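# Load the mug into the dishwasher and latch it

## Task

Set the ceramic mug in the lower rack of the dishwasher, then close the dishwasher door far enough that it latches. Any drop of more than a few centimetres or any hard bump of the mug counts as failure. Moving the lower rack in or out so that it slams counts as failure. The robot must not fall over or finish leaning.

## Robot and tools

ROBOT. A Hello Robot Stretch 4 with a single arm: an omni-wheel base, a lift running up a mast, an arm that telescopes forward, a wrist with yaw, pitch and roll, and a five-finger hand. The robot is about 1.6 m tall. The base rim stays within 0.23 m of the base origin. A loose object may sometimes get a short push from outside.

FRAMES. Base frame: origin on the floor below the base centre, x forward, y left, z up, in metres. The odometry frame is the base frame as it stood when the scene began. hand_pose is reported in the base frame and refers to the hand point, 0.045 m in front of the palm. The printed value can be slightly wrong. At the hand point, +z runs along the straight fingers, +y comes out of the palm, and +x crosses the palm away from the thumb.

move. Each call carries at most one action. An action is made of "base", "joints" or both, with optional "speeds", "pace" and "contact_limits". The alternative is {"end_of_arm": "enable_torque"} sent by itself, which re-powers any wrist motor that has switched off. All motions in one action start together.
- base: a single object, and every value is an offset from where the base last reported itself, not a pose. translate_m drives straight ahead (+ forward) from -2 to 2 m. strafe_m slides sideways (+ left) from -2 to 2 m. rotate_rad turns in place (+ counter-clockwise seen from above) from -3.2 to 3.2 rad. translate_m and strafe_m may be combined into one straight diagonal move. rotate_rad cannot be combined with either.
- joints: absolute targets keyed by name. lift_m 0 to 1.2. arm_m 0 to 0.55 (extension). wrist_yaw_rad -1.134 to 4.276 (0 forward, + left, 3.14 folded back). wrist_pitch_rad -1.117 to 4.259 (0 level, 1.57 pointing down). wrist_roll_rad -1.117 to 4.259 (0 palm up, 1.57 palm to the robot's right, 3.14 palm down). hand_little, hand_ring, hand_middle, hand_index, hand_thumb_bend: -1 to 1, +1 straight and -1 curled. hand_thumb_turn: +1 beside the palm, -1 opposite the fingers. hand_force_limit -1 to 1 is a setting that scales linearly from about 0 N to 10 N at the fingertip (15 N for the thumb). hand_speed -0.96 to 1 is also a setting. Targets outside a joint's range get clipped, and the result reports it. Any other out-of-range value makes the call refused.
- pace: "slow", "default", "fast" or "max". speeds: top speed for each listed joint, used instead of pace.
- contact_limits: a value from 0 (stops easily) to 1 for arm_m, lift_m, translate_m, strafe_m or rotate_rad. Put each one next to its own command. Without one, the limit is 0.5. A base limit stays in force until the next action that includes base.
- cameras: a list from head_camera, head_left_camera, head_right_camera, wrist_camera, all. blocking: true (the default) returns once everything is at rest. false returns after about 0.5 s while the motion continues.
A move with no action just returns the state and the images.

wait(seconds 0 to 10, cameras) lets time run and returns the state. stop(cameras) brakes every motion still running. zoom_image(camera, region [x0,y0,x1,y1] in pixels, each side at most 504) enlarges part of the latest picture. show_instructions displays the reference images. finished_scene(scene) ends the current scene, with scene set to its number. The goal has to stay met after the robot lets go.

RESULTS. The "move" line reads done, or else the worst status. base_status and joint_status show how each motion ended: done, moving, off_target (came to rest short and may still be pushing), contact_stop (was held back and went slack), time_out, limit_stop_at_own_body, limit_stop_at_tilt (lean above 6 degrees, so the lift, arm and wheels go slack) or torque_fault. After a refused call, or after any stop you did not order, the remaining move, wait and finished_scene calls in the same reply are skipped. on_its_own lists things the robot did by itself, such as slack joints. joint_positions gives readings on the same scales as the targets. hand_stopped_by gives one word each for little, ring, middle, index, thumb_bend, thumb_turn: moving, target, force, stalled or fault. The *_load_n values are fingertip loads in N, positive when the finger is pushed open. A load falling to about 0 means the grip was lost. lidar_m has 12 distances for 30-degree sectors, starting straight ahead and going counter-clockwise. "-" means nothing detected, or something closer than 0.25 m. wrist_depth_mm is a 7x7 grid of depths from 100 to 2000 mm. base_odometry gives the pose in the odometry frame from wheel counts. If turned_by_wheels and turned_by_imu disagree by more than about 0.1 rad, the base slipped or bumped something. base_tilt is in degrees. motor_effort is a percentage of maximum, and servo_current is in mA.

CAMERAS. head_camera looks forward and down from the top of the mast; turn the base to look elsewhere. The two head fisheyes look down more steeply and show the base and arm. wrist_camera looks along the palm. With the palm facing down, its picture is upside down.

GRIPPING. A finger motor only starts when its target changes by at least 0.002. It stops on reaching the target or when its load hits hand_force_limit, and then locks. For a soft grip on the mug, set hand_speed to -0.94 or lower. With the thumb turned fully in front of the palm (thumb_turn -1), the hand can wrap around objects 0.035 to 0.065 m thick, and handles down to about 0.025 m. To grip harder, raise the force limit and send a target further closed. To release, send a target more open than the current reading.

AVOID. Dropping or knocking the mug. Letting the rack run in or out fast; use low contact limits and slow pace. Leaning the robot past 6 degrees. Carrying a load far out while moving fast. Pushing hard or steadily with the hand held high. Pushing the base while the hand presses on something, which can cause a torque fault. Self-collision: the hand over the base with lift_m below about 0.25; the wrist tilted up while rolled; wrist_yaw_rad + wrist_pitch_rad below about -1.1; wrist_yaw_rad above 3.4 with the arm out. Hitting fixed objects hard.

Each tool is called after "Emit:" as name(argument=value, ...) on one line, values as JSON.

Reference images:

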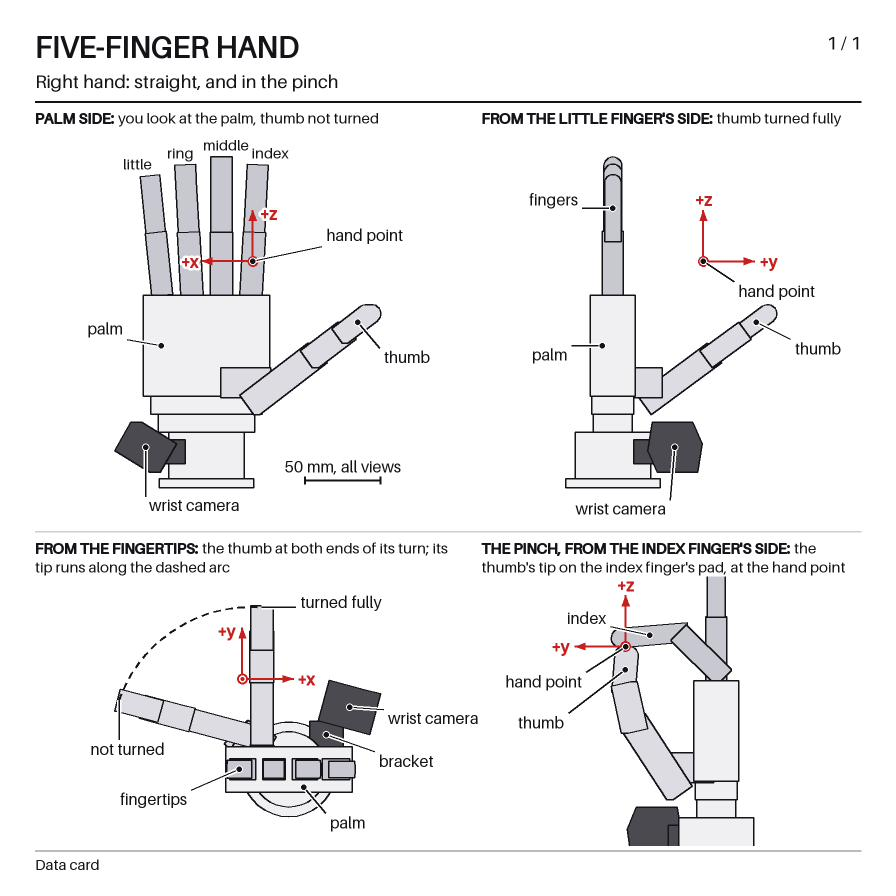

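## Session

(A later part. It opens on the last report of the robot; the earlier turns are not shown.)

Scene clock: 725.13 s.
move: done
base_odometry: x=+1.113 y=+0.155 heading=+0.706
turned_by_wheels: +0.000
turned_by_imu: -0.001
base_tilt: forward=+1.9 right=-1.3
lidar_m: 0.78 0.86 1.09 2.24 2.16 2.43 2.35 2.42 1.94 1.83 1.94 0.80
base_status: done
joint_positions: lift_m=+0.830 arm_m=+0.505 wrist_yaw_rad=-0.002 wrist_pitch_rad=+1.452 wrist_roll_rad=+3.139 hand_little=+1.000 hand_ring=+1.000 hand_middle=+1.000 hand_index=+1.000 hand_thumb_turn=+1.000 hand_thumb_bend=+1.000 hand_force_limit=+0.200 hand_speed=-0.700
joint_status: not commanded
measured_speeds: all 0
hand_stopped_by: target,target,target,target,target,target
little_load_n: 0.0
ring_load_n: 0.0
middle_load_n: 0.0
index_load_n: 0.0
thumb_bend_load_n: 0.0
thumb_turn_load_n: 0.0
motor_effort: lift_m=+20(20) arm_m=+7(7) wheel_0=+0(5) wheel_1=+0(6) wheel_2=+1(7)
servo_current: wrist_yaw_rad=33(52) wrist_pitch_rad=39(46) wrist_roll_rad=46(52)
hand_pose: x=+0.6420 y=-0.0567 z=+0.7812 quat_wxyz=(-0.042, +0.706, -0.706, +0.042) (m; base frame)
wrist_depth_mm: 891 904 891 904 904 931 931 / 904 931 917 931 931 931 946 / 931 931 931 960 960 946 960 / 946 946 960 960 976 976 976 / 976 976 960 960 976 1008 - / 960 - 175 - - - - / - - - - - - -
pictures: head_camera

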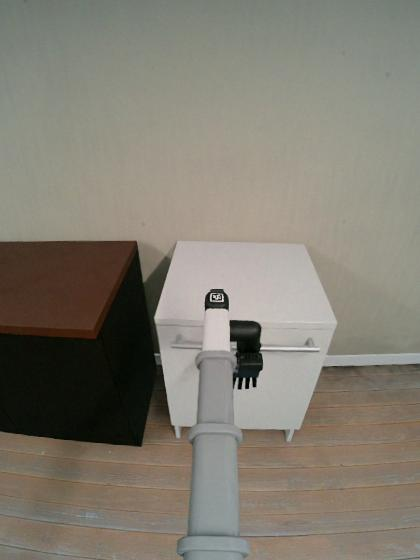

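Emit:
move(base={"translate_m": -0.15}, cameras=["head_camera"])

Emit:
zoom_image(camera="head_camera", region=[140, 260, 350, 420])

Scene clock: 728.87 s.
move: done
base_odometry: x=+0.998 y=+0.057 heading=+0.706
turned_by_wheels: +0.000
turned_by_imu: -0.001
base_tilt: forward=+1.8 right=-1.2
lidar_m: 0.94 1.01 1.29 2.14 2.17 2.28 2.18 2.28 1.93 1.85 1.93 0.94
base_status: done
joint_positions: lift_m=+0.830 arm_m=+0.505 wrist_yaw_rad=-0.002 wrist_pitch_rad=+1.452 wrist_roll_rad=+3.139 hand_little=+1.000 hand_ring=+1.000 hand_middle=+1.000 hand_index=+1.000 hand_thumb_turn=+1.000 hand_thumb_bend=+1.000 hand_force_limit=+0.200 hand_speed=-0.700
joint_status: not commanded
measured_speeds: all 0
hand_stopped_by: target,target,target,target,target,target
little_load_n: 0.0
ring_load_n: 0.0
middle_load_n: 0.0
index_load_n: 0.0
thumb_bend_load_n: 0.0
thumb_turn_load_n: 0.0
motor_effort: lift_m=+20(20) arm_m=+7(7) wheel_0=+0(5) wheel_1=+0(8) wheel_2=+1(10)
servo_current: wrist_yaw_rad=39(52) wrist_pitch_rad=46(46) wrist_roll_rad=26(52)
hand_pose: x=+0.6421 y=-0.0567 z=+0.7812 quat_wxyz=(-0.042, +0.706, -0.706, +0.042) (m; base frame)
wrist_depth_mm: 904 917 931 931 904 917 931 / 904 931 917 917 931 946 946 / 917 917 931 931 946 960 976 / 976 946 946 976 976 960 991 / 960 960 976 991 991 991 - / 960 991 220 200 1008 - - / 991 - - - - - -
pictures: head_camera

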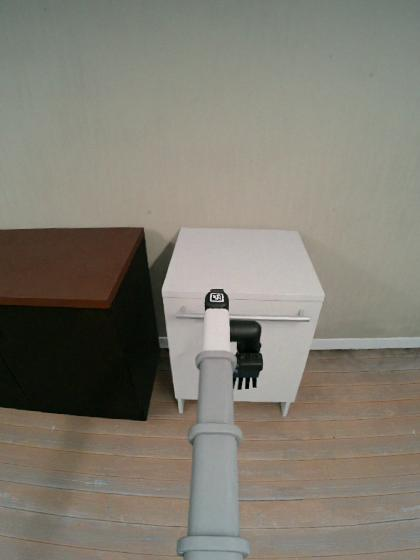

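Scaled by 2.400 from the camera's 420x560 image, which has a finer 1200x1600 frame.

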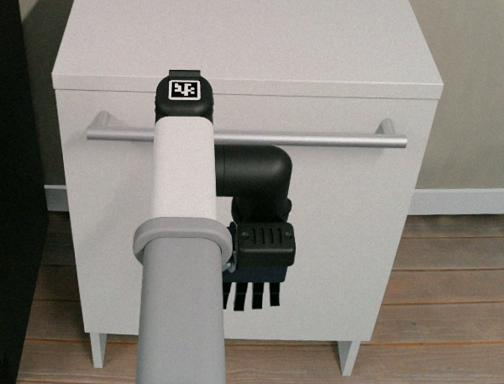

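Emit:
finished_scene(scene=1)

The scene is finished: the task was done.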